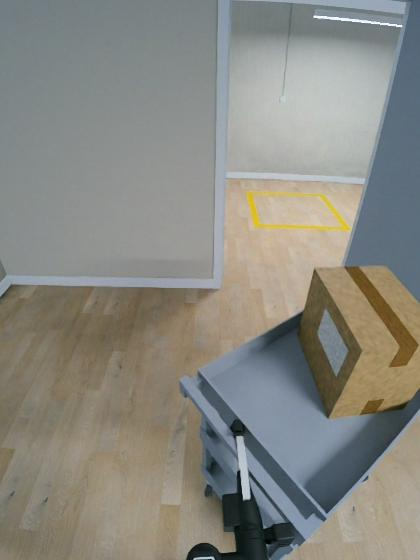

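Scene clock: 1065.90 s.
earlier move: r2 done
r1.base_odometry: x=-2.940 y=+1.460 heading=+0.237
r1.turned_by_wheels: +0.000
r1.turned_by_imu: +0.000
r1.base_tilt: forward=-1.6 right=+1.2
r1.lidar_m: 0.59 1.05 4.38 4.70 1.98 1.17 1.03 1.04 1.25 1.07 1.08 0.76
r1.base_status: not commanded
r1.joint_positions: lift_m=+0.725 arm_m=+0.195 wrist_yaw_rad=+0.022 wrist_pitch_rad=+0.007 wrist_roll_rad=+0.000 gripper_m=-0.029
r1.joint_status: not commanded
r1.measured_speeds: all 0
r1.on_its_own: wrist_yaw_rad is at rest, and its servo_current (111 mA) is outside its rest range (0 to 104 mA)
r1.motor_effort: lift_m=+21(21) arm_m=-6(6) wheel_0=+16(17) wheel_1=+3(3) wheel_2=+22(22)
r1.servo_current: wrist_yaw_rad=111(163) wrist_pitch_rad=52(59) wrist_roll_rad=52(78) gripper_m=59(65)
r1.contact_limits: arm_m 0.1; translate_m 0.9
r1.hand_pose: x=+0.6563 y=-0.0810 z=+0.9011 quat_wxyz=(+1.000, +0.000, +0.003, +0.011) (m; r1's base frame)
r1.wrist_depth_mm: - 219 167 254 273 297 327 / - 219 227 254 273 297 327 / - 221 227 255 273 301 327 / - 220 227 257 276 301 327 / - 220 228 256 274 303 330 / - 221 177 174 276 301 332 / - 153 229 173 146 310 330
r2.base_odometry: x=-0.907 y=-2.656 heading=-2.040
r2.turned_by_wheels: -0.001
r2.turned_by_imu: -0.004
r2.base_tilt: forward=-0.7 right=+0.1
r2.lidar_m: 0.48 1.77 2.00 1.91 2.09 2.90 - 3.75 2.88 1.64 0.32 0.29
r2.base_status: done
r2.joint_positions: lift_m=+0.688 arm_m=+0.000 wrist_yaw_rad=-0.013 wrist_pitch_rad=+0.005 wrist_roll_rad=+1.569 gripper_m=+0.001
r2.joint_status: not commanded
r2.measured_speeds: all 0
r2.motor_effort: lift_m=+20(21) arm_m=+4(4) wheel_0=+0(16) wheel_1=+2(8) wheel_2=-11(15)
r2.servo_current: wrist_yaw_rad=72(85) wrist_pitch_rad=39(52) wrist_roll_rad=59(65) gripper_m=65(78)
r2.contact_limits: translate_m 0.6
r2.hand_pose: x=+0.4582 y=-0.0910 z=+0.8645 quat_wxyz=(+0.708, +0.706, -0.003, -0.006) (m; r2's base frame)
r2.wrist_depth_mm: - - - - - - - / - - - - - - - / - - - - - - - / - - - - - - 462 / - - - - - 1397 439 / - - 183 135 174 392 1160 / - 120 - - - 1366 1182
wait: 5.33 of 6 s (r2 has come to rest)
pictures: r2_head_camera, r2_head_left_camera
Images, in order (width x height): r2_head_camera 420x560, r2_head_left_camera 420x672.

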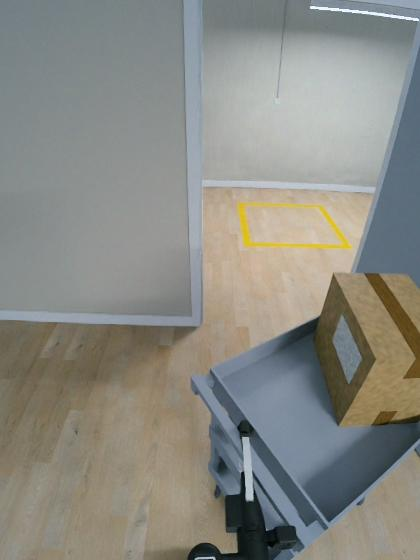

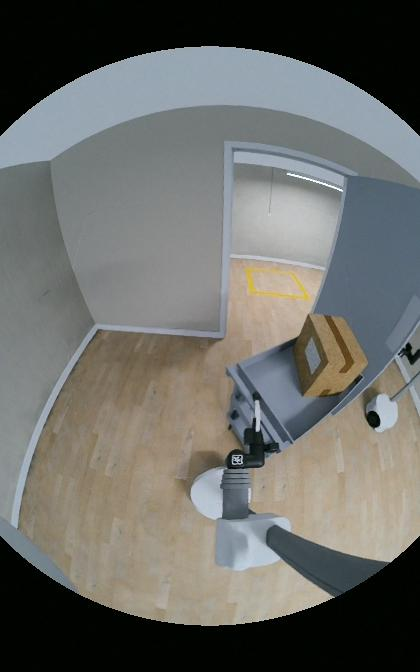

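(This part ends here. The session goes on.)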